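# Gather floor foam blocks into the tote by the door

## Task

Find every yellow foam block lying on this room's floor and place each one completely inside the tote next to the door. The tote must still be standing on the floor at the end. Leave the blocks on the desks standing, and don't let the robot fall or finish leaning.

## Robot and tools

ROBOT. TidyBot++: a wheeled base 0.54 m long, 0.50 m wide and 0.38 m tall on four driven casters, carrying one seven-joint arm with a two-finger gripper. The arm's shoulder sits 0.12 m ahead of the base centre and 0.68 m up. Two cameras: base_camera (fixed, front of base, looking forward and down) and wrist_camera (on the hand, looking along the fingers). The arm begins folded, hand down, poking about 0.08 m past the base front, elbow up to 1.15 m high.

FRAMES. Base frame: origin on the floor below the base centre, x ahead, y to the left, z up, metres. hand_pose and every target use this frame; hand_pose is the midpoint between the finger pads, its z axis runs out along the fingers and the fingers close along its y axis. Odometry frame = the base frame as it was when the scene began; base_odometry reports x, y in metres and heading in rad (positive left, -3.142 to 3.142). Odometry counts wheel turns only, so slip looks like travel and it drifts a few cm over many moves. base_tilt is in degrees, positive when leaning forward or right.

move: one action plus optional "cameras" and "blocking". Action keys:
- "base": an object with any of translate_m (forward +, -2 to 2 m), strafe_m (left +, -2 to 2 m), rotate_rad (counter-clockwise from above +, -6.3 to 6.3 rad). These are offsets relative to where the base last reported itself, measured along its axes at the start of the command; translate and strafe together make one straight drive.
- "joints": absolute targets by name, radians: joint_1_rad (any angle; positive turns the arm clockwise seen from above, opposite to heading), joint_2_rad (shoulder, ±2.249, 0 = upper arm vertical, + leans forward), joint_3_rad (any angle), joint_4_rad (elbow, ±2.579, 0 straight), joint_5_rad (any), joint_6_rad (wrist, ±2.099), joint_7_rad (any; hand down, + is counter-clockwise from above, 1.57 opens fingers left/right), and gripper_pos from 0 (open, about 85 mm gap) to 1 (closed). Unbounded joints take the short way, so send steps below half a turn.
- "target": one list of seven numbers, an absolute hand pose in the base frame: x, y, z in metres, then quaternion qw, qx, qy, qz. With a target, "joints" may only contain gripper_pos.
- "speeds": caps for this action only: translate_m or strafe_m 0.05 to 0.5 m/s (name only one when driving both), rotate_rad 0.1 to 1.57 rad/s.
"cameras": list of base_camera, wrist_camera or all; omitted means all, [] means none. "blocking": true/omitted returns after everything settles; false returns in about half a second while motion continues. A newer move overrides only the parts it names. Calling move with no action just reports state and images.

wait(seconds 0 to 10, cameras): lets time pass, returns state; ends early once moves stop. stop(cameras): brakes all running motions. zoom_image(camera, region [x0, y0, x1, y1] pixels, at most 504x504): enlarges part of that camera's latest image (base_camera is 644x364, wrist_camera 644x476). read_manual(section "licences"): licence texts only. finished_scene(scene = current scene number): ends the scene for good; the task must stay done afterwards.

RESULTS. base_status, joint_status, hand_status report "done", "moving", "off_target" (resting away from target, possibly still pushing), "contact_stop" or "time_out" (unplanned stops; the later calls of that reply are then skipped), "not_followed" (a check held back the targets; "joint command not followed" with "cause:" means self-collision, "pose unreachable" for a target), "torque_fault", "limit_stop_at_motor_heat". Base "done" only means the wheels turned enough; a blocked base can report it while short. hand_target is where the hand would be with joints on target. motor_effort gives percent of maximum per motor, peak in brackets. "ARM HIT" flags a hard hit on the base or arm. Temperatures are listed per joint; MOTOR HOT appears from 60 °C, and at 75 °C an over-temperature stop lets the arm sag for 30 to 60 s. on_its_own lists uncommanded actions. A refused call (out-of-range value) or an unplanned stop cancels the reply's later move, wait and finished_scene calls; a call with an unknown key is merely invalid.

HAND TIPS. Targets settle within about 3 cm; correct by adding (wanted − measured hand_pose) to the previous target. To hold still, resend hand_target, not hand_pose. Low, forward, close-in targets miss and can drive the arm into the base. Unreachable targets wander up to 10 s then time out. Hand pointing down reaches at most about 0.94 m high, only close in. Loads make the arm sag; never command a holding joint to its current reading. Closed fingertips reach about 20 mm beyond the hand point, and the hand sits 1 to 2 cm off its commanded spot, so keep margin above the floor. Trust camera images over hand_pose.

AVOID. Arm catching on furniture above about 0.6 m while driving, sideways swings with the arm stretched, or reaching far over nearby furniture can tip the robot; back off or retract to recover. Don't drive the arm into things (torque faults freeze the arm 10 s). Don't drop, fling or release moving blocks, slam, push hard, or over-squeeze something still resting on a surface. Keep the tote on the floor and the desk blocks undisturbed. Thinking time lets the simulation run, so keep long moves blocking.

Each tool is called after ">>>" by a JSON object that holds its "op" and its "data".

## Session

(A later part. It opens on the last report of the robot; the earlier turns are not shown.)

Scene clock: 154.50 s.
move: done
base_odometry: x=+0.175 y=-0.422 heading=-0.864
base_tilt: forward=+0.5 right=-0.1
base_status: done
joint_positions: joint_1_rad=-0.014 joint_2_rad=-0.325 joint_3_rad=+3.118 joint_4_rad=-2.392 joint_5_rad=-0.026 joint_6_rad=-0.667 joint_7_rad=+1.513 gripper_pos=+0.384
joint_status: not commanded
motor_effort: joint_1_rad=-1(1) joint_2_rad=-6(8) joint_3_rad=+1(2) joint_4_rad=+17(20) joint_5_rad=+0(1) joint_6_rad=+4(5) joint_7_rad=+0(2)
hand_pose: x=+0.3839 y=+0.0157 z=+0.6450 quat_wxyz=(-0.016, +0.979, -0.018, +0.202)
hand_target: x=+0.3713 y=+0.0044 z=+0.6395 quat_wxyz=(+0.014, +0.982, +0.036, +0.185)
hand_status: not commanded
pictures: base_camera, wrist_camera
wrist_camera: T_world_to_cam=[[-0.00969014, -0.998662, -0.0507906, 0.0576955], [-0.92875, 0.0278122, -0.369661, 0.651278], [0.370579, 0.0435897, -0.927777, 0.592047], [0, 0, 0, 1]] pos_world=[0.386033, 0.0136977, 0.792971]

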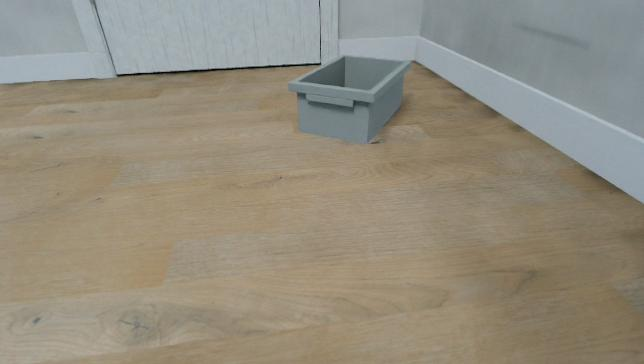

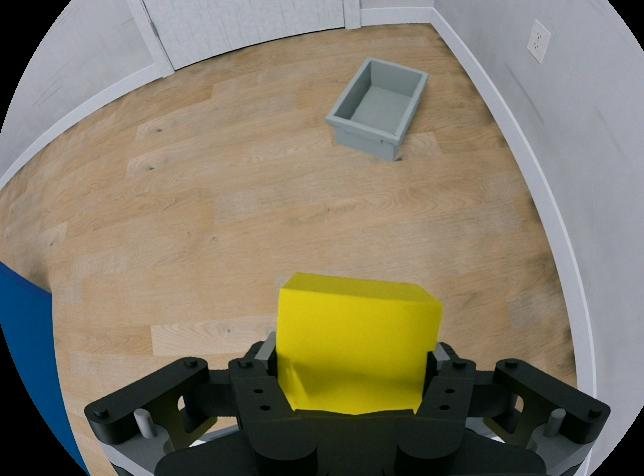

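>>> {"op": "move", "data": {"base": {"translate_m":0.56,"strafe_m":-0.08}}}

>>> {"op": "move", "data": {"target": [0.6, -0.02, 0.28, 0, 0.843, 0.537, 0]}}

Scene clock: 180.50 s.
move: done
base_odometry: x=+0.478 y=-0.900 heading=-0.863
base_tilt: forward=+0.4 right=-0.1
base_status: done
joint_positions: joint_1_rad=-0.014 joint_2_rad=-0.323 joint_3_rad=+3.118 joint_4_rad=-2.393 joint_5_rad=-0.026 joint_6_rad=-0.669 joint_7_rad=+1.513 gripper_pos=+0.384
joint_status: not commanded
motor_effort: joint_1_rad=-1(1) joint_2_rad=-5(8) joint_3_rad=+1(2) joint_4_rad=+18(19) joint_5_rad=+0(1) joint_6_rad=+4(5) joint_7_rad=-1(1)
hand_pose: x=+0.3828 y=+0.0157 z=+0.6437 quat_wxyz=(-0.016, +0.980, -0.018, +0.199)
hand_target: x=+0.3713 y=+0.0044 z=+0.6395 quat_wxyz=(+0.014, +0.982, +0.036, +0.185)
hand_status: not commanded
pictures: base_camera, wrist_camera
wrist_camera: T_world_to_cam=[[-0.00978832, -0.998672, -0.0505775, 0.0574955], [-0.930534, 0.0276141, -0.365164, 0.647568], [0.366076, 0.0434897, -0.929568, 0.594137], [0, 0, 0, 1]] pos_world=[0.385648, 0.0136983, 0.791668]

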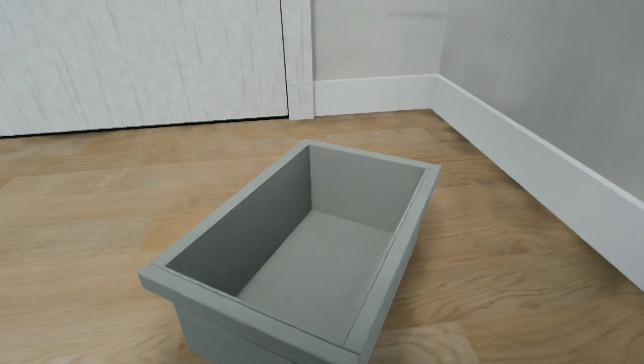

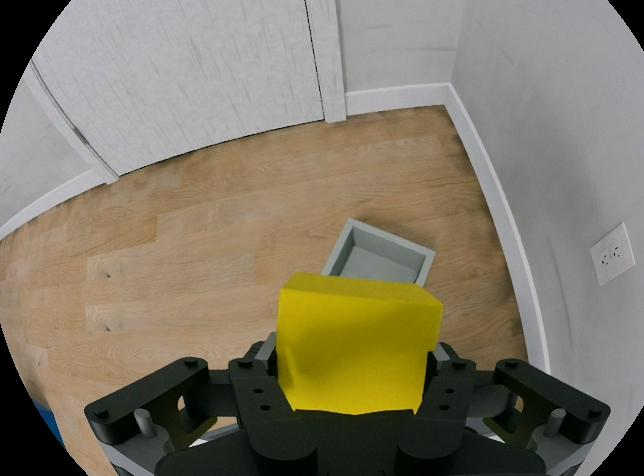

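Scene clock: 183.17 s.
move: done
base_odometry: x=+0.478 y=-0.900 heading=-0.863
base_tilt: forward=+0.5 right=-0.1
base_status: not commanded
joint_positions: joint_1_rad=+0.156 joint_2_rad=+1.099 joint_3_rad=+2.958 joint_4_rad=-1.721 joint_5_rad=+0.413 joint_6_rad=-0.441 joint_7_rad=+2.268 gripper_pos=+0.384
joint_status: not commanded
motor_effort: joint_1_rad=+0(1) joint_2_rad=-41(42) joint_3_rad=-3(3) joint_4_rad=+6(18) joint_5_rad=+0(1) joint_6_rad=+0(4) joint_7_rad=-1(1)
hand_pose: x=+0.5684 y=-0.0167 z=+0.2713 quat_wxyz=(-0.018, +0.873, +0.486, -0.035)
hand_target: x=+0.6000 y=-0.0200 z=+0.2800 quat_wxyz=(+0.000, +0.843, +0.537, +0.000)
hand_status: done (0.033 m and 8.2 deg from the pose sent, 0.425 m and 70.5 deg at the start)
pictures: base_camera, wrist_camera
wrist_camera: T_world_to_cam=[[0.851951, -0.516693, -0.0849062, -0.464368], [-0.512148, -0.856013, 0.0703222, 0.314378], [-0.109016, -0.0164265, -0.993904, 0.467869], [0, 0, 0, 1]] pos_world=[0.607632, 0.0368617, 0.403482]

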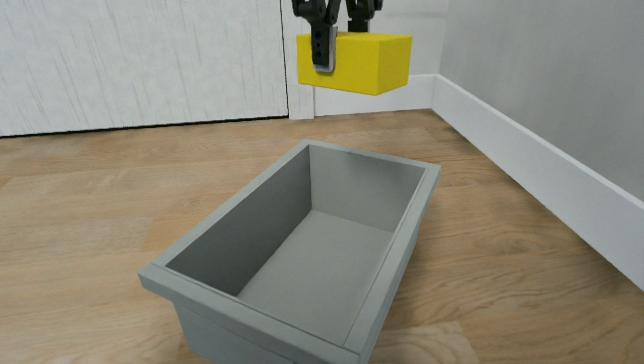

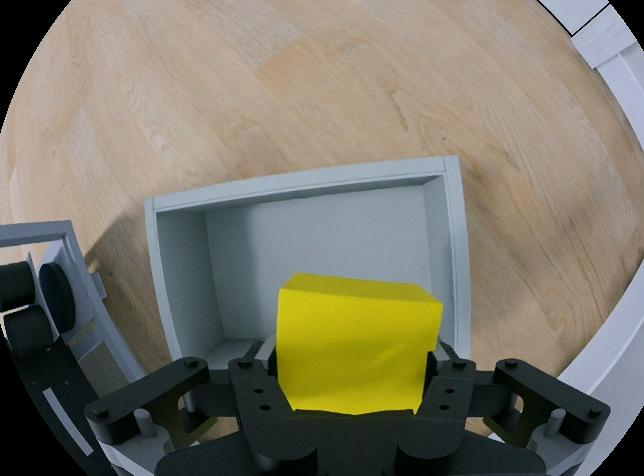

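>>> {"op": "move", "data": {"target": [0.6, -0.018, 0.18, 0, 0.809, 0.588, 0]}}

Scene clock: 202.03 s.
move: done
base_odometry: x=+0.478 y=-0.900 heading=-0.863
base_tilt: forward=+0.5 right=-0.1
base_status: not commanded
joint_positions: joint_1_rad=+0.156 joint_2_rad=+1.330 joint_3_rad=+2.966 joint_4_rad=-1.613 joint_5_rad=+0.528 joint_6_rad=-0.322 joint_7_rad=+2.289 gripper_pos=+0.384
joint_status: not commanded
motor_effort: joint_1_rad=-1(1) joint_2_rad=-42(45) joint_3_rad=-3(4) joint_4_rad=+3(6) joint_5_rad=+0(0) joint_6_rad=-1(1) joint_7_rad=-1(1)
hand_pose: x=+0.5668 y=-0.0115 z=+0.1703 quat_wxyz=(-0.028, +0.846, +0.532, -0.027)
hand_target: x=+0.6000 y=-0.0180 z=+0.1800 quat_wxyz=(+0.000, +0.809, +0.588, +0.000)
hand_status: done (0.035 m and 8.9 deg from the pose sent, 0.097 m and 14.5 deg at the start)
pictures: base_camera, wrist_camera
wrist_camera: T_world_to_cam=[[0.901825, -0.421155, -0.0966463, -0.494023], [-0.419012, -0.906986, 0.042486, 0.276556], [-0.10555, 0.00218098, -0.994412, 0.365782], [0, 0, 0, 1]] pos_world=[0.600011, 0.0419747, 0.304242]

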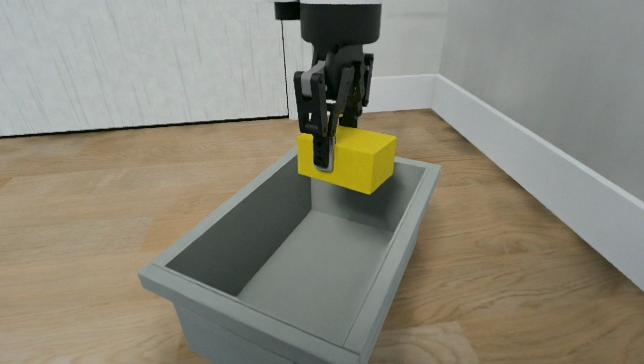

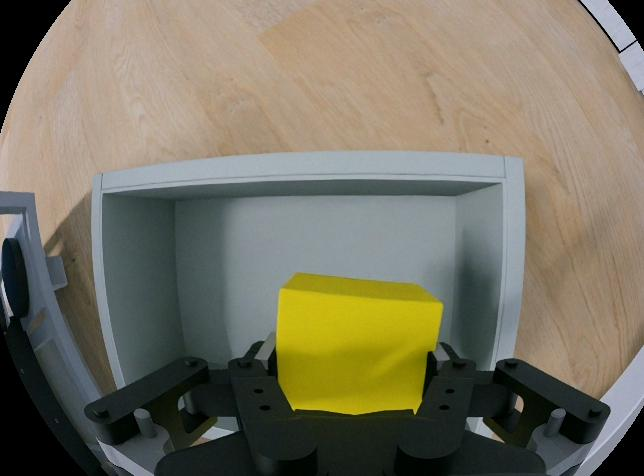

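>>> {"op": "move", "data": {"target": [0.595, 0.001, 0.12, 0, 0.809, 0.588, 0], "cameras": []}}

>>> {"op": "move", "data": {"target": [0.595, 0.001, 0.062, 0, 0.809, 0.588, 0]}}

Scene clock: 217.60 s.
move: done
base_odometry: x=+0.478 y=-0.900 heading=-0.863
base_tilt: forward=+0.5 right=-0.1
base_status: not commanded
joint_positions: joint_1_rad=+0.096 joint_2_rad=+1.463 joint_3_rad=+2.999 joint_4_rad=-1.531 joint_5_rad=+0.542 joint_6_rad=-0.258 joint_7_rad=+2.289 gripper_pos=+0.384
joint_status: not commanded
motor_effort: joint_1_rad=-1(2) joint_2_rad=-42(45) joint_3_rad=-3(3) joint_4_rad=+2(4) joint_5_rad=+0(0) joint_6_rad=+0(1) joint_7_rad=-1(1)
hand_pose: x=+0.5627 y=+0.0062 z=+0.1108 quat_wxyz=(-0.026, +0.832, +0.554, -0.026)
hand_target: x=+0.5950 y=+0.0010 z=+0.1200 quat_wxyz=(+0.000, +0.809, +0.588, +0.000)
hand_status: done (0.034 m and 6.3 deg from the pose sent, 0.059 m and 8.9 deg at the start)

Scene clock: 218.93 s.
move: done
base_odometry: x=+0.478 y=-0.900 heading=-0.863
base_tilt: forward=+0.5 right=-0.1
base_status: not commanded
joint_positions: joint_1_rad=+0.094 joint_2_rad=+1.597 joint_3_rad=+3.009 joint_4_rad=-1.408 joint_5_rad=+0.543 joint_6_rad=-0.241 joint_7_rad=+2.289 gripper_pos=+0.384
joint_status: not commanded
motor_effort: joint_1_rad=+0(1) joint_2_rad=-42(45) joint_3_rad=-3(3) joint_4_rad=+2(3) joint_5_rad=+0(0) joint_6_rad=+0(1) joint_7_rad=+0(1)
hand_pose: x=+0.5628 y=+0.0034 z=+0.0532 quat_wxyz=(-0.025, +0.836, +0.547, -0.025)
hand_target: x=+0.5950 y=+0.0010 z=+0.0620 quat_wxyz=(+0.000, +0.809, +0.588, +0.000)
hand_status: done (0.033 m and 6.9 deg from the pose sent, 0.059 m and 6.3 deg at the start)
pictures: base_camera, wrist_camera
wrist_camera: T_world_to_cam=[[0.917433, -0.387792, -0.089076, -0.504848], [-0.385768, -0.921745, 0.0396173, 0.274869], [-0.0974686, -0.00198351, -0.995237, 0.244363], [0, 0, 0, 1]] pos_world=[0.593017, 0.0580672, 0.18734]

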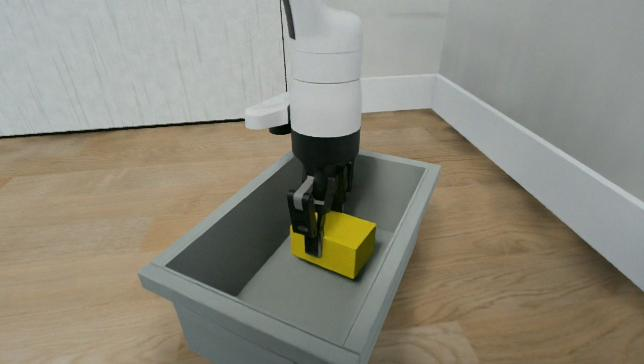

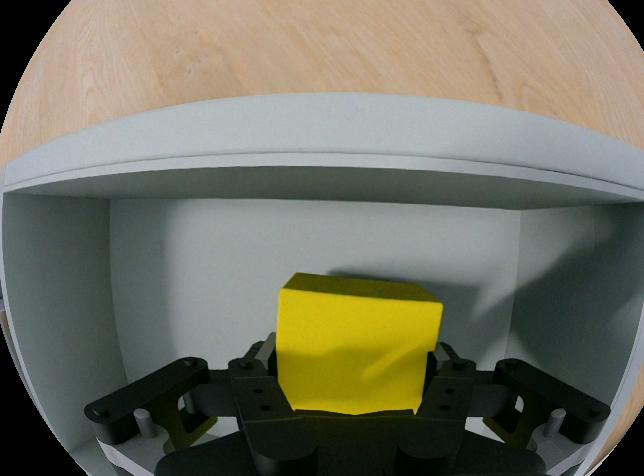

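>>> {"op": "move", "data": {"target": [0.595, 0.001, 0.046, 0, 0.809, 0.588, 0], "cameras": []}}

>>> {"op": "move", "data": {"joints": {"gripper_pos":0.15}}}

>>> {"op": "move", "data": {"target": [0.58, 0.001, 0.28, 0, 0.809, 0.588, 0]}}

>>> {"op": "move", "data": {"joints": {"joint_1_rad":0,"joint_2_rad":-0.9,"joint_3_rad":3.105,"joint_4_rad":-2.5,"joint_5_rad":0.026,"joint_6_rad":-0.35,"joint_7_rad":1.59,"gripper_pos":0}}}

Scene clock: 229.87 s.
move: done
base_odometry: x=+0.478 y=-0.900 heading=-0.863
base_tilt: forward=+0.5 right=-0.1
base_status: not commanded
joint_positions: joint_1_rad=+0.093 joint_2_rad=+1.626 joint_3_rad=+3.009 joint_4_rad=-1.366 joint_5_rad=+0.543 joint_6_rad=-0.240 joint_7_rad=+2.289 gripper_pos=+0.384
joint_status: not commanded
motor_effort: joint_1_rad=+0(1) joint_2_rad=-43(43) joint_3_rad=-3(3) joint_4_rad=+3(3) joint_5_rad=+0(0) joint_6_rad=+0(1) joint_7_rad=-1(1)
hand_pose: x=+0.5709 y=+0.0027 z=+0.0414 quat_wxyz=(-0.021, +0.838, +0.546, -0.019)
hand_target: x=+0.5950 y=+0.0010 z=+0.0460 quat_wxyz=(+0.000, +0.809, +0.588, +0.000)
hand_status: done (0.025 m and 6.7 deg from the pose sent, 0.033 m and 6.9 deg at the start)

Scene clock: 230.63 s.
move: done
base_odometry: x=+0.478 y=-0.900 heading=-0.863
base_tilt: forward=+0.4 right=-0.1
base_status: not commanded
joint_positions: joint_1_rad=+0.093 joint_2_rad=+1.626 joint_3_rad=+3.009 joint_4_rad=-1.366 joint_5_rad=+0.543 joint_6_rad=-0.240 joint_7_rad=+2.289 gripper_pos=+0.150
joint_status: all done
motor_effort: joint_1_rad=-1(1) joint_2_rad=-42(42) joint_3_rad=-2(3) joint_4_rad=+2(3) joint_5_rad=+0(1) joint_6_rad=+0(0) joint_7_rad=-1(1)
hand_pose: x=+0.5709 y=+0.0027 z=+0.0414 quat_wxyz=(-0.021, +0.838, +0.546, -0.019)
hand_target: x=+0.5950 y=+0.0010 z=+0.0460 quat_wxyz=(+0.000, +0.809, +0.588, +0.000)
hand_status: not commanded
pictures: base_camera, wrist_camera
wrist_camera: T_world_to_cam=[[0.91664, -0.392427, -0.0759691, -0.513546], [-0.390843, -0.919779, 0.0353255, 0.280822], [-0.0837375, -0.00268879, -0.996484, 0.22566], [0, 0, 0, 1]] pos_world=[0.599391, 0.0573717, 0.175933]

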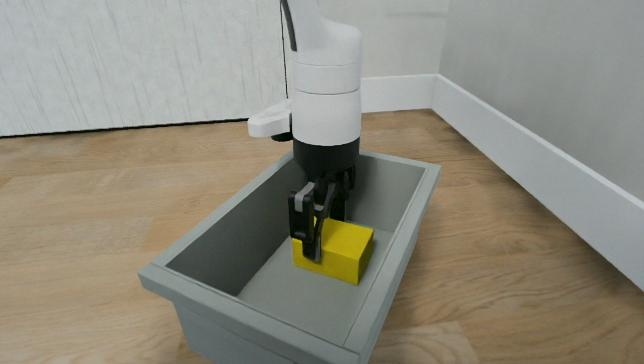

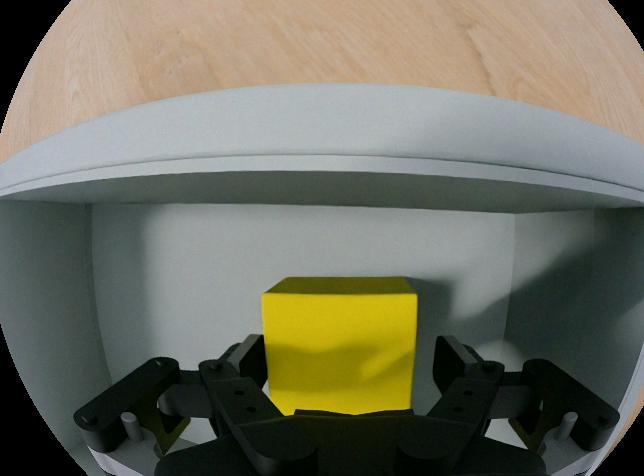

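Scene clock: 232.43 s.
move: done
base_odometry: x=+0.478 y=-0.900 heading=-0.863
base_tilt: forward=+0.4 right=-0.1
base_status: not commanded
joint_positions: joint_1_rad=+0.117 joint_2_rad=+1.096 joint_3_rad=+2.956 joint_4_rad=-1.759 joint_5_rad=+0.543 joint_6_rad=-0.317 joint_7_rad=+2.289 gripper_pos=+0.150
joint_status: not commanded
motor_effort: joint_1_rad=+0(2) joint_2_rad=-40(45) joint_3_rad=-3(3) joint_4_rad=+5(6) joint_5_rad=+0(0) joint_6_rad=+0(1) joint_7_rad=-1(1)
hand_pose: x=+0.5883 y=+0.0045 z=+0.2681 quat_wxyz=(+0.005, +0.824, +0.566, +0.009)
hand_target: x=+0.5800 y=+0.0010 z=+0.2800 quat_wxyz=(+0.000, +0.809, +0.588, +0.000)
hand_status: done (0.015 m and 3.3 deg from the pose sent, 0.239 m and 6.7 deg at the start)
pictures: base_camera, wrist_camera
wrist_camera: T_world_to_cam=[[0.937555, -0.347833, -0.00170478, -0.543976], [-0.347747, -0.937413, 0.0181435, 0.260688], [-0.00790899, -0.0164177, -0.999834, 0.409301], [0, 0, 0, 1]] pos_world=[0.603898, 0.0618796, 0.403576]

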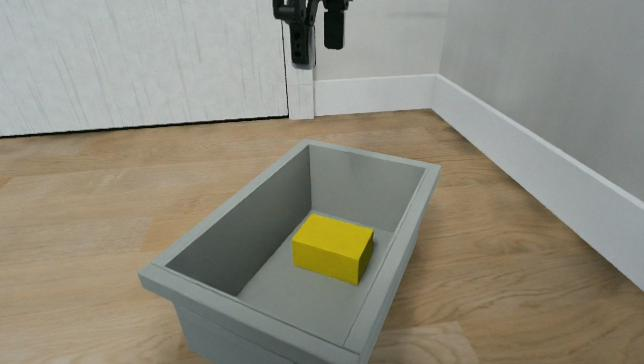

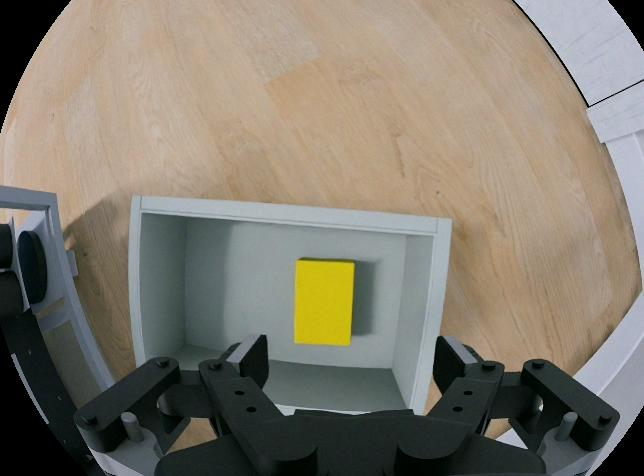

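Scene clock: 235.53 s.
move: done
base_odometry: x=+0.478 y=-0.900 heading=-0.863
base_tilt: forward=+0.4 right=-0.1
base_status: not commanded
joint_positions: joint_1_rad=+0.018 joint_2_rad=-0.894 joint_3_rad=+3.087 joint_4_rad=-2.486 joint_5_rad=+0.082 joint_6_rad=-0.317 joint_7_rad=+1.669 gripper_pos=+0.000
joint_status: all done
motor_effort: joint_1_rad=-1(2) joint_2_rad=+8(43) joint_3_rad=+2(4) joint_4_rad=+23(23) joint_5_rad=+0(2) joint_6_rad=+9(9) joint_7_rad=-1(2)
hand_pose: x=+0.3986 y=+0.0043 z=+0.8351 quat_wxyz=(+0.074, +0.811, +0.083, +0.574)
hand_target: x=+0.3925 y=+0.0087 z=+0.8186 quat_wxyz=(+0.021, +0.827, +0.033, +0.561)
hand_status: not commanded
pictures: base_camera, wrist_camera
wrist_camera: T_world_to_cam=[[0.0721574, -0.972727, 0.220446, -0.203206], [-0.352212, -0.231633, -0.906804, 0.955386], [0.933135, -0.0122108, -0.35932, 0.064747], [0, 0, 0, 1]] pos_world=[0.290743, 0.0244253, 0.934409]

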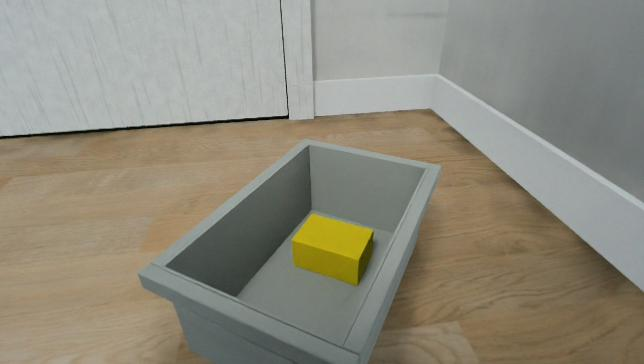

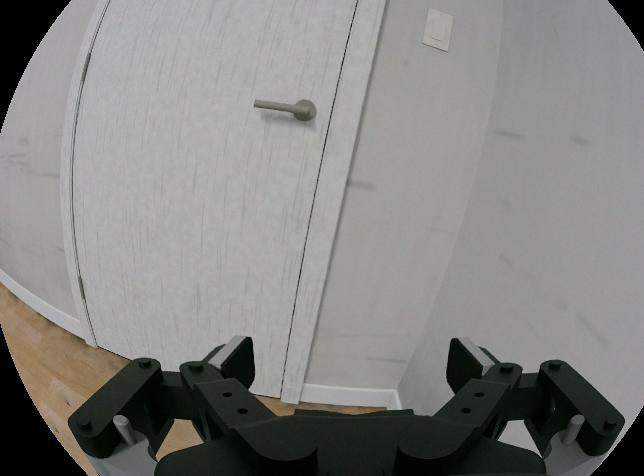

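>>> {"op": "move", "data": {"base": {"strafe_m":0.65}, "cameras": []}}

>>> {"op": "move", "data": {"base": {"translate_m":0.4,"strafe_m":0.45}}}

>>> {"op": "move", "data": {"base": {"rotate_rad":1.3}}}

>>> {"op": "move", "data": {"base": {"rotate_rad":0.8}}}

Scene clock: 253.07 s.
move: done
base_odometry: x=+0.972 y=-0.478 heading=-0.864
base_tilt: forward=+0.4 right=-0.1
base_status: done
joint_positions: joint_1_rad=+0.014 joint_2_rad=-0.895 joint_3_rad=+3.093 joint_4_rad=-2.487 joint_5_rad=+0.078 joint_6_rad=-0.317 joint_7_rad=+1.667 gripper_pos=+0.000
joint_status: not commanded
motor_effort: joint_1_rad=+0(2) joint_2_rad=+8(8) joint_3_rad=+2(3) joint_4_rad=+23(23) joint_5_rad=+0(1) joint_6_rad=+9(9) joint_7_rad=+0(1)
hand_pose: x=+0.3984 y=+0.0040 z=+0.8349 quat_wxyz=(+0.070, +0.812, +0.080, +0.574)
hand_target: x=+0.3925 y=+0.0087 z=+0.8186 quat_wxyz=(+0.021, +0.827, +0.033, +0.561)
hand_status: not commanded

Scene clock: 255.63 s.
move: done
base_odometry: x=+1.574 y=-0.489 heading=-0.864
base_tilt: forward=+0.4 right=-0.1
base_status: done
joint_positions: joint_1_rad=+0.014 joint_2_rad=-0.897 joint_3_rad=+3.094 joint_4_rad=-2.487 joint_5_rad=+0.078 joint_6_rad=-0.317 joint_7_rad=+1.667 gripper_pos=+0.000
joint_status: not commanded
motor_effort: joint_1_rad=+0(2) joint_2_rad=+8(10) joint_3_rad=+2(2) joint_4_rad=+23(23) joint_5_rad=+0(1) joint_6_rad=+9(9) joint_7_rad=-1(1)
hand_pose: x=+0.3980 y=+0.0040 z=+0.8353 quat_wxyz=(+0.070, +0.811, +0.079, +0.575)
hand_target: x=+0.3925 y=+0.0087 z=+0.8186 quat_wxyz=(+0.021, +0.827, +0.033, +0.561)
hand_status: not commanded
pictures: base_camera, wrist_camera
wrist_camera: T_world_to_cam=[[0.0711404, -0.975289, 0.209166, -0.193692], [-0.350667, -0.220766, -0.910107, 0.957394], [0.933794, -0.0086023, -0.357707, 0.0636814], [0, 0, 0, 1]] pos_world=[0.29004, 0.0230018, 0.934624]

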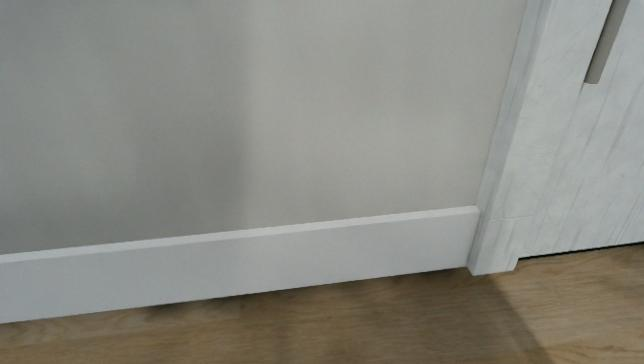

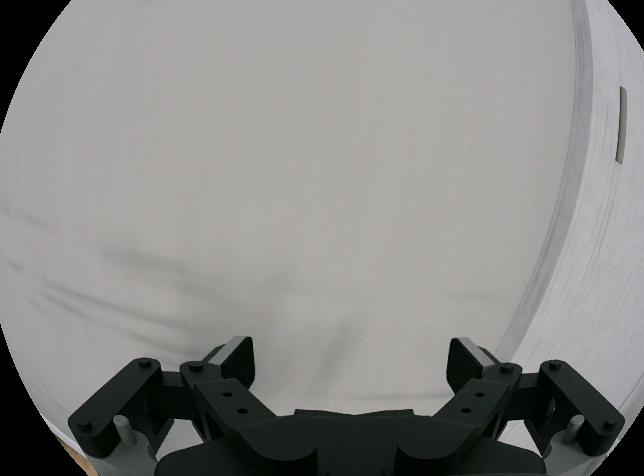

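Scene clock: 257.80 s.
move: done
base_odometry: x=+1.574 y=-0.489 heading=+0.435
base_tilt: forward=+0.4 right=-0.1
base_status: done
joint_positions: joint_1_rad=+0.012 joint_2_rad=-0.897 joint_3_rad=+3.094 joint_4_rad=-2.487 joint_5_rad=+0.078 joint_6_rad=-0.317 joint_7_rad=+1.667 gripper_pos=+0.000
joint_status: not commanded
motor_effort: joint_1_rad=+0(2) joint_2_rad=+8(9) joint_3_rad=+1(3) joint_4_rad=+22(23) joint_5_rad=+0(1) joint_6_rad=+9(9) joint_7_rad=+0(1)
hand_pose: x=+0.3980 y=+0.0045 z=+0.8352 quat_wxyz=(+0.069, +0.811, +0.080, +0.575)
hand_target: x=+0.3925 y=+0.0087 z=+0.8186 quat_wxyz=(+0.021, +0.827, +0.033, +0.561)
hand_status: not commanded
pictures: base_camera, wrist_camera
wrist_camera: T_world_to_cam=[[0.0729076, -0.975297, 0.20852, -0.193382], [-0.35039, -0.220797, -0.910206, 0.957324], [0.933762, -0.00670249, -0.357832, 0.0638257], [0, 0, 0, 1]] pos_world=[0.289938, 0.0231969, 0.934525]

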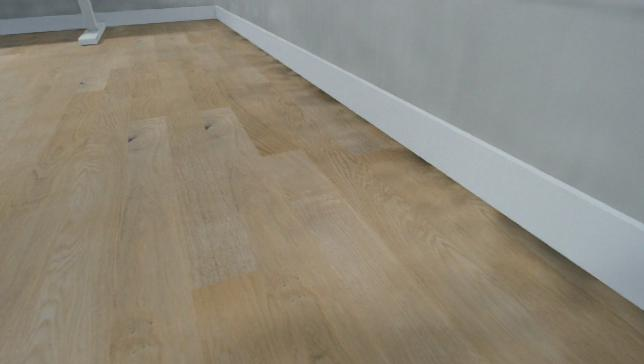

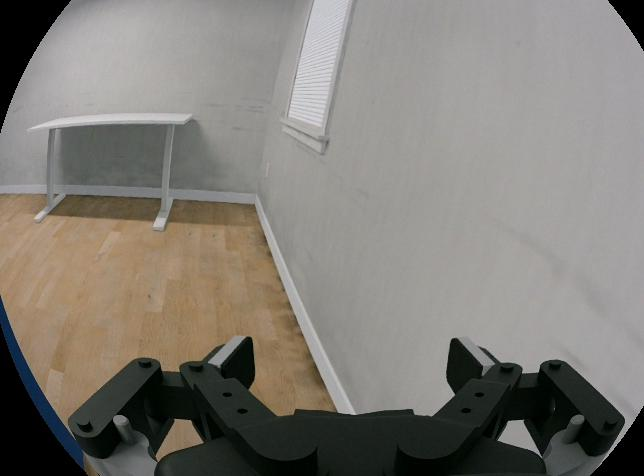

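Scene clock: 259.53 s.
move: done
base_odometry: x=+1.574 y=-0.489 heading=+1.235
base_tilt: forward=+0.4 right=-0.1
base_status: done
joint_positions: joint_1_rad=+0.011 joint_2_rad=-0.897 joint_3_rad=+3.094 joint_4_rad=-2.487 joint_5_rad=+0.078 joint_6_rad=-0.317 joint_7_rad=+1.667 gripper_pos=+0.000
joint_status: not commanded
motor_effort: joint_1_rad=-1(2) joint_2_rad=+8(8) joint_3_rad=+2(2) joint_4_rad=+23(23) joint_5_rad=+0(1) joint_6_rad=+9(9) joint_7_rad=-1(1)
hand_pose: x=+0.3980 y=+0.0048 z=+0.8352 quat_wxyz=(+0.068, +0.811, +0.080, +0.575)
hand_target: x=+0.3925 y=+0.0087 z=+0.8186 quat_wxyz=(+0.021, +0.827, +0.033, +0.561)
hand_status: not commanded
pictures: base_camera, wrist_camera
wrist_camera: T_world_to_cam=[[0.0738533, -0.97528, 0.208265, -0.193226], [-0.350176, -0.220899, -0.910264, 0.957362], [0.933768, -0.00570344, -0.357833, 0.0638048], [0, 0, 0, 1]] pos_world=[0.289936, 0.0233944, 0.934526]

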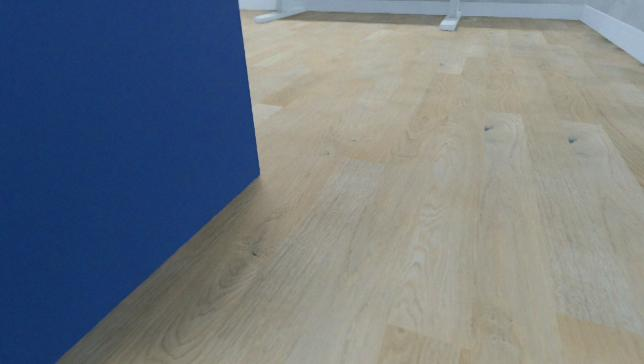

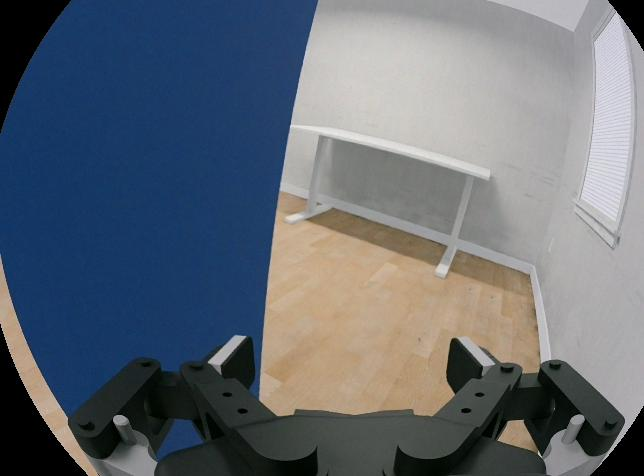

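>>> {"op": "move", "data": {"base": {"translate_m":0.9,"strafe_m":-0.5}}}

>>> {"op": "move", "data": {"base": {"rotate_rad":1.0}}}

Scene clock: 274.10 s.
move: done
base_odometry: x=+2.343 y=+0.195 heading=+1.236
base_tilt: forward=+0.5 right=-0.1
base_status: done
joint_positions: joint_1_rad=+0.011 joint_2_rad=-0.901 joint_3_rad=+3.094 joint_4_rad=-2.488 joint_5_rad=+0.077 joint_6_rad=-0.317 joint_7_rad=+1.667 gripper_pos=+0.000
joint_status: not commanded
motor_effort: joint_1_rad=-1(2) joint_2_rad=+8(11) joint_3_rad=+2(3) joint_4_rad=+22(24) joint_5_rad=+0(1) joint_6_rad=+9(9) joint_7_rad=-1(1)
hand_pose: x=+0.3973 y=+0.0047 z=+0.8361 quat_wxyz=(+0.069, +0.810, +0.080, +0.577)
hand_target: x=+0.3925 y=+0.0087 z=+0.8186 quat_wxyz=(+0.021, +0.827, +0.033, +0.561)
hand_status: not commanded
pictures: base_camera, wrist_camera
wrist_camera: T_world_to_cam=[[0.0729906, -0.975348, 0.208249, -0.192989], [-0.346885, -0.220597, -0.911597, 0.957746], [0.935063, -0.00570053, -0.354435, 0.06137], [0, 0, 0, 1]] pos_world=[0.288929, 0.023394, 0.935019]

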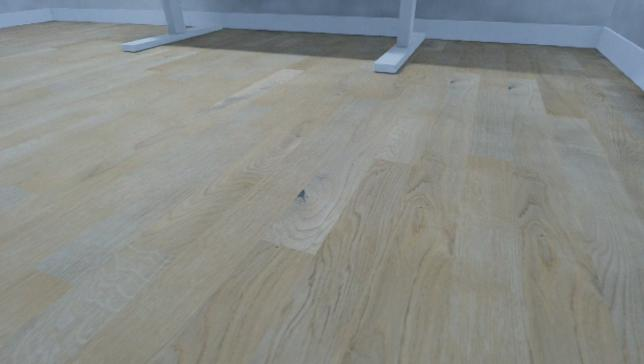

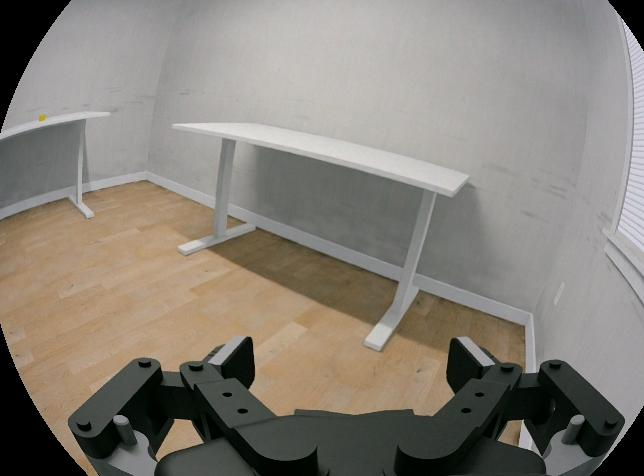

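Scene clock: 276.00 s.
move: done
base_odometry: x=+2.343 y=+0.195 heading=+2.235
base_tilt: forward=+0.4 right=-0.1
base_status: done
joint_positions: joint_1_rad=+0.010 joint_2_rad=-0.901 joint_3_rad=+3.095 joint_4_rad=-2.488 joint_5_rad=+0.077 joint_6_rad=-0.317 joint_7_rad=+1.667 gripper_pos=+0.000
joint_status: not commanded
motor_effort: joint_1_rad=+0(2) joint_2_rad=+7(8) joint_3_rad=+2(2) joint_4_rad=+22(23) joint_5_rad=+0(1) joint_6_rad=+9(9) joint_7_rad=-1(1)
hand_pose: x=+0.3973 y=+0.0049 z=+0.8360 quat_wxyz=(+0.068, +0.810, +0.080, +0.577)
hand_target: x=+0.3925 y=+0.0087 z=+0.8186 quat_wxyz=(+0.021, +0.827, +0.033, +0.561)
hand_status: not commanded
pictures: base_camera, wrist_camera
wrist_camera: T_world_to_cam=[[0.0736668, -0.975327, 0.20811, -0.192951], [-0.346731, -0.220707, -0.911628, 0.95772], [0.935067, -0.00500161, -0.354435, 0.061448], [0, 0, 0, 1]] pos_world=[0.288828, 0.0234924, 0.935019]

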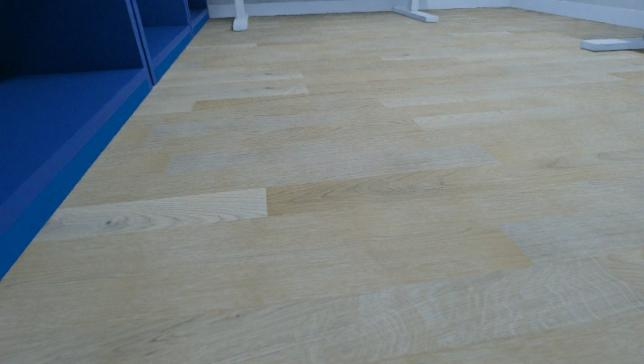

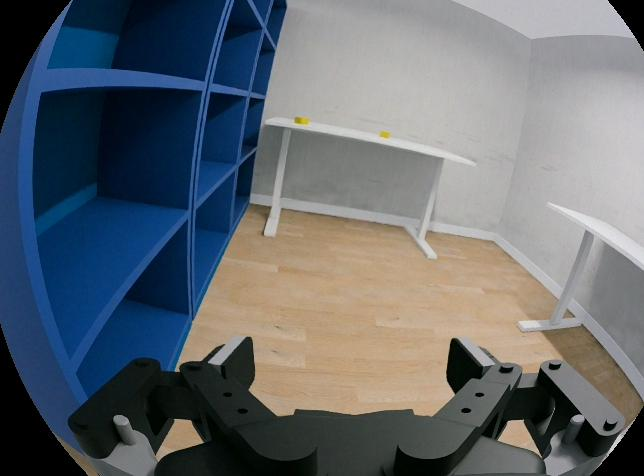

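>>> {"op": "zoom_image", "data": {"camera": "wrist_camera", "region": [180, 100, 500, 340]}}

>>> {"op": "move", "data": {"base": {"translate_m":1.2,"strafe_m":-0.3}}}

>>> {"op": "move", "data": {"base": {"rotate_rad":-1.2}}}

Scaled by 1.575.

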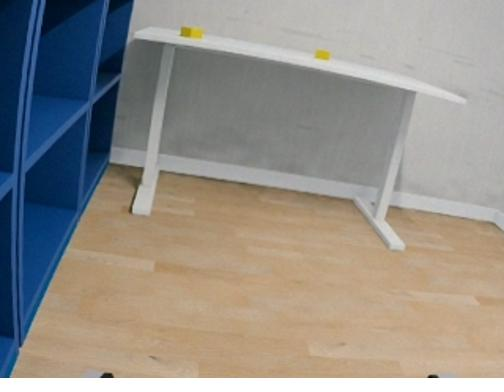

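Scene clock: 286.37 s.
move: done
base_odometry: x=+1.840 y=+1.325 heading=+2.236
base_tilt: forward=+0.4 right=-0.1
base_status: done
joint_positions: joint_1_rad=+0.010 joint_2_rad=-0.903 joint_3_rad=+3.095 joint_4_rad=-2.488 joint_5_rad=+0.077 joint_6_rad=-0.317 joint_7_rad=+1.667 gripper_pos=+0.000
joint_status: not commanded
motor_effort: joint_1_rad=+0(2) joint_2_rad=+8(11) joint_3_rad=+2(2) joint_4_rad=+22(23) joint_5_rad=+0(1) joint_6_rad=+8(9) joint_7_rad=-1(1)
hand_pose: x=+0.3971 y=+0.0049 z=+0.8362 quat_wxyz=(+0.068, +0.810, +0.080, +0.577)
hand_target: x=+0.3925 y=+0.0087 z=+0.8186 quat_wxyz=(+0.021, +0.827, +0.033, +0.561)
hand_status: not commanded
pictures: base_camera, wrist_camera
wrist_camera: T_world_to_cam=[[0.0734885, -0.975328, 0.208172, -0.192935], [-0.345952, -0.220706, -0.911924, 0.957666], [0.93537, -0.00500162, -0.353636, 0.0608953], [0, 0, 0, 1]] pos_world=[0.288526, 0.0234924, 0.935018]

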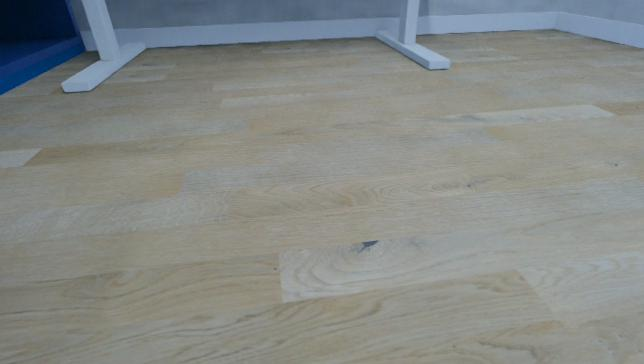

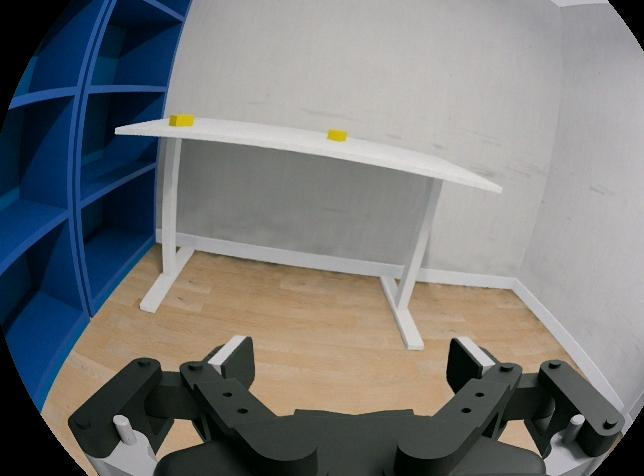

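Scene clock: 288.40 s.
move: done
base_odometry: x=+1.840 y=+1.325 heading=+1.037
base_tilt: forward=+0.4 right=-0.1
base_status: done
joint_positions: joint_1_rad=+0.010 joint_2_rad=-0.903 joint_3_rad=+3.095 joint_4_rad=-2.488 joint_5_rad=+0.077 joint_6_rad=-0.317 joint_7_rad=+1.667 gripper_pos=+0.000
joint_status: not commanded
motor_effort: joint_1_rad=-1(2) joint_2_rad=+8(8) joint_3_rad=+2(3) joint_4_rad=+23(23) joint_5_rad=+0(1) joint_6_rad=+9(9) joint_7_rad=+0(1)
hand_pose: x=+0.3971 y=+0.0049 z=+0.8362 quat_wxyz=(+0.068, +0.810, +0.080, +0.577)
hand_target: x=+0.3925 y=+0.0087 z=+0.8186 quat_wxyz=(+0.021, +0.827, +0.033, +0.561)
hand_status: not commanded
pictures: base_camera, wrist_camera
wrist_camera: T_world_to_cam=[[0.0735666, -0.975397, 0.207818, -0.192723], [-0.345936, -0.220403, -0.912004, 0.957707], [0.93537, -0.00479858, -0.353639, 0.060893], [0, 0, 0, 1]] pos_world=[0.288526, 0.0233914, 0.935018]

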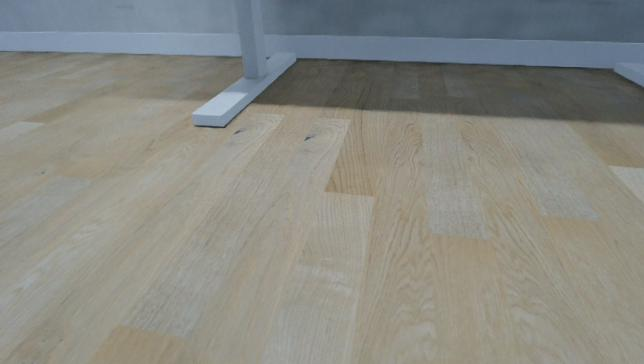

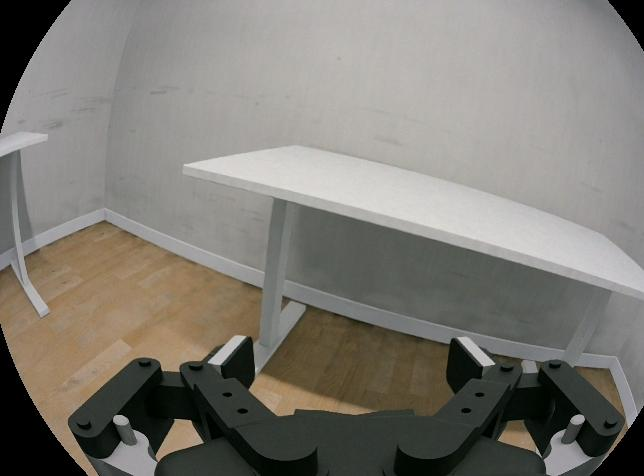

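>>> {"op": "move", "data": {"base": {"rotate_rad":-0.8}}}

>>> {"op": "move", "data": {"base": {"rotate_rad":-2.4}}}

>>> {"op": "move", "data": {"base": {"rotate_rad":-1.6}}}

>>> {"op": "move", "data": {"base": {"translate_m":0.6}}}

Scene clock: 306.07 s.
move: done
base_odometry: x=+1.840 y=+1.325 heading=+0.238
base_tilt: forward=+0.4 right=-0.1
base_status: done
joint_positions: joint_1_rad=+0.009 joint_2_rad=-0.903 joint_3_rad=+3.095 joint_4_rad=-2.488 joint_5_rad=+0.077 joint_6_rad=-0.317 joint_7_rad=+1.667 gripper_pos=+0.000
joint_status: not commanded
motor_effort: joint_1_rad=-1(2) joint_2_rad=+8(8) joint_3_rad=+2(3) joint_4_rad=+23(23) joint_5_rad=+0(1) joint_6_rad=+9(9) joint_7_rad=-1(1)
hand_pose: x=+0.3971 y=+0.0050 z=+0.8362 quat_wxyz=(+0.068, +0.810, +0.080, +0.577)
hand_target: x=+0.3925 y=+0.0087 z=+0.8186 quat_wxyz=(+0.021, +0.827, +0.033, +0.561)
hand_status: not commanded
pictures: base_camera, wrist_camera
wrist_camera: T_world_to_cam=[[0.073717, -0.975419, 0.207661, -0.192621], [-0.345902, -0.220309, -0.912039, 0.957728], [0.93537, -0.00459765, -0.35364, 0.0608895], [0, 0, 0, 1]] pos_world=[0.288525, 0.0233908, 0.935018]

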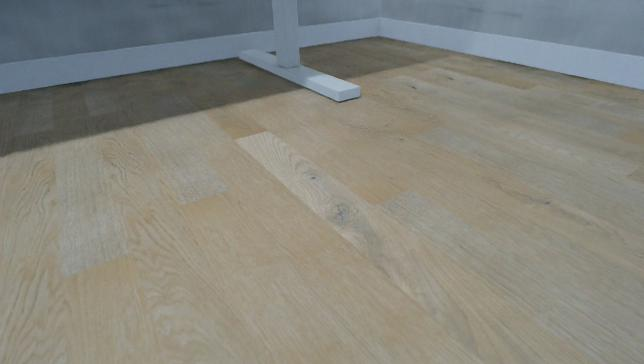

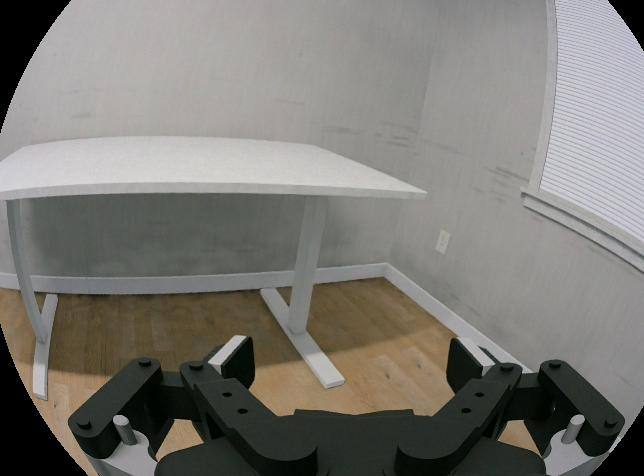

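Scene clock: 308.90 s.
move: done
base_odometry: x=+1.840 y=+1.325 heading=-2.161
base_tilt: forward=+0.4 right=-0.1
base_status: done
joint_positions: joint_1_rad=+0.009 joint_2_rad=-0.903 joint_3_rad=+3.095 joint_4_rad=-2.488 joint_5_rad=+0.077 joint_6_rad=-0.317 joint_7_rad=+1.667 gripper_pos=+0.000
joint_status: not commanded
motor_effort: joint_1_rad=+0(2) joint_2_rad=+8(8) joint_3_rad=+2(2) joint_4_rad=+23(24) joint_5_rad=+0(1) joint_6_rad=+9(9) joint_7_rad=-1(1)
hand_pose: x=+0.3971 y=+0.0050 z=+0.8362 quat_wxyz=(+0.068, +0.810, +0.080, +0.577)
hand_target: x=+0.3925 y=+0.0087 z=+0.8186 quat_wxyz=(+0.021, +0.827, +0.033, +0.561)
hand_status: not commanded
pictures: base_camera, wrist_camera
wrist_camera: T_world_to_cam=[[0.0739002, -0.97542, 0.207594, -0.192513], [-0.345861, -0.220312, -0.912054, 0.957752], [0.935371, -0.00439766, -0.35364, 0.0608856], [0, 0, 0, 1]] pos_world=[0.288525, 0.0234903, 0.935019]

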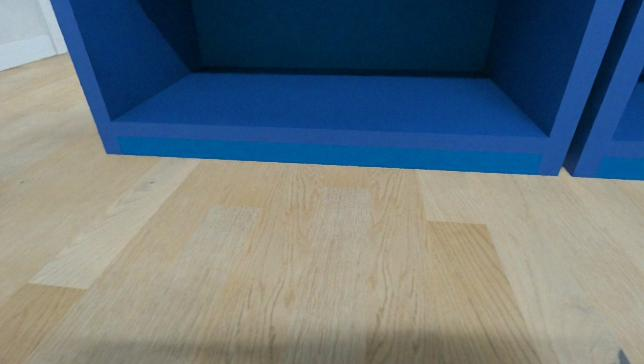

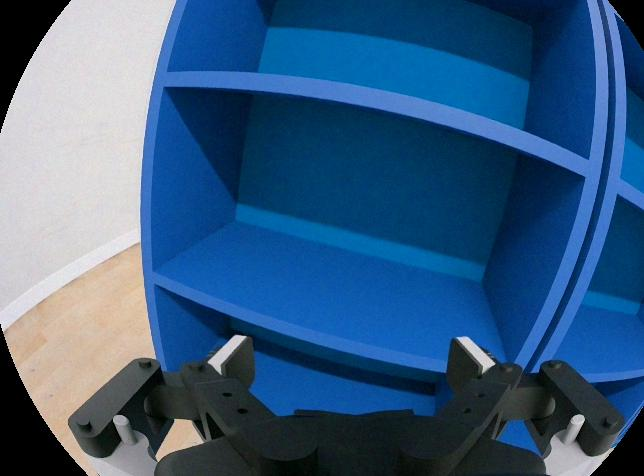

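Scene clock: 311.20 s.
move: done
base_odometry: x=+1.840 y=+1.326 heading=+2.523
base_tilt: forward=+0.4 right=-0.1
base_status: done
joint_positions: joint_1_rad=+0.009 joint_2_rad=-0.903 joint_3_rad=+3.095 joint_4_rad=-2.488 joint_5_rad=+0.077 joint_6_rad=-0.317 joint_7_rad=+1.667 gripper_pos=+0.000
joint_status: not commanded
motor_effort: joint_1_rad=-1(2) joint_2_rad=+8(8) joint_3_rad=+2(2) joint_4_rad=+23(23) joint_5_rad=+0(1) joint_6_rad=+9(9) joint_7_rad=-1(1)
hand_pose: x=+0.3971 y=+0.0050 z=+0.8361 quat_wxyz=(+0.068, +0.810, +0.080, +0.577)
hand_target: x=+0.3925 y=+0.0087 z=+0.8186 quat_wxyz=(+0.021, +0.827, +0.033, +0.561)
hand_status: not commanded
pictures: base_camera, wrist_camera
wrist_camera: T_world_to_cam=[[0.0739785, -0.975441, 0.207465, -0.192415], [-0.345933, -0.220218, -0.912049, 0.957767], [0.935338, -0.00429687, -0.353729, 0.0609758], [0, 0, 0, 1]] pos_world=[0.288525, 0.0234899, 0.935019]

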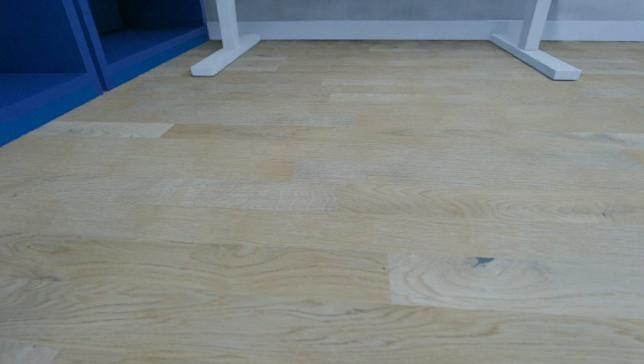

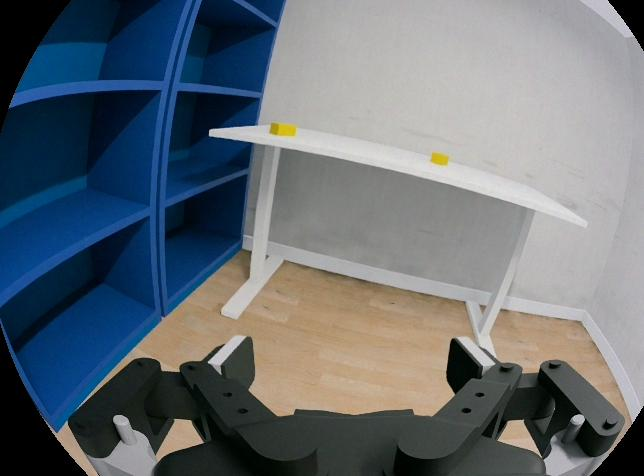

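Scene clock: 313.57 s.
move: done
base_odometry: x=+1.351 y=+1.673 heading=+2.523
base_tilt: forward=+0.4 right=-0.1
base_status: done
joint_positions: joint_1_rad=+0.009 joint_2_rad=-0.899 joint_3_rad=+3.095 joint_4_rad=-2.488 joint_5_rad=+0.077 joint_6_rad=-0.317 joint_7_rad=+1.667 gripper_pos=+0.000
joint_status: not commanded
motor_effort: joint_1_rad=-1(2) joint_2_rad=+8(11) joint_3_rad=+2(2) joint_4_rad=+23(23) joint_5_rad=+0(1) joint_6_rad=+9(9) joint_7_rad=-1(1)
hand_pose: x=+0.3976 y=+0.0050 z=+0.8349 quat_wxyz=(+0.068, +0.811, +0.080, +0.576)
hand_target: x=+0.3925 y=+0.0087 z=+0.8186 quat_wxyz=(+0.021, +0.827, +0.033, +0.561)
hand_status: not commanded
pictures: base_camera, wrist_camera
wrist_camera: T_world_to_cam=[[0.074797, -0.975442, 0.207166, -0.192373], [-0.349539, -0.220213, -0.910675, 0.957096], [0.933931, -0.00429669, -0.357426, 0.0637066], [0, 0, 0, 1]] pos_world=[0.289434, 0.0233899, 0.934227]

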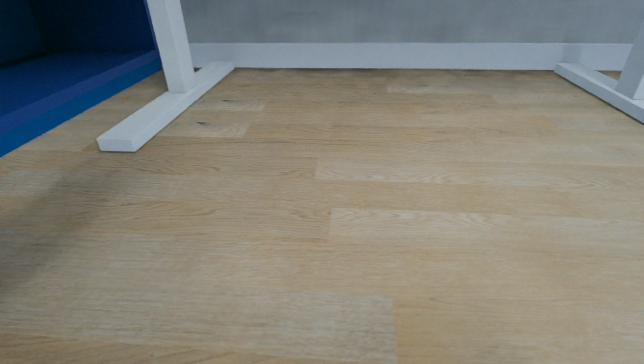

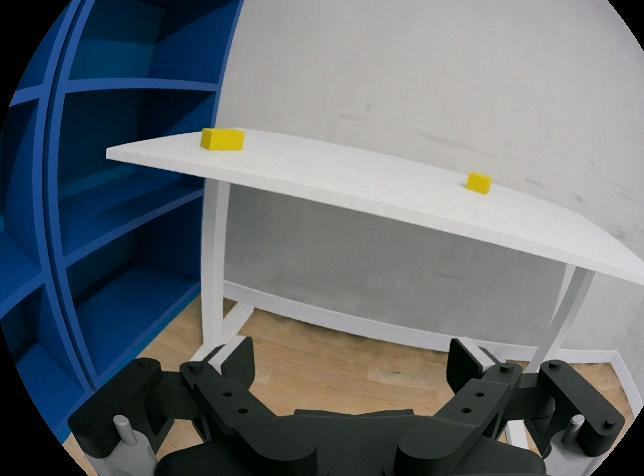

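>>> {"op": "finished_scene", "data": {"scene": 2}}

The scene is finished: the task was done.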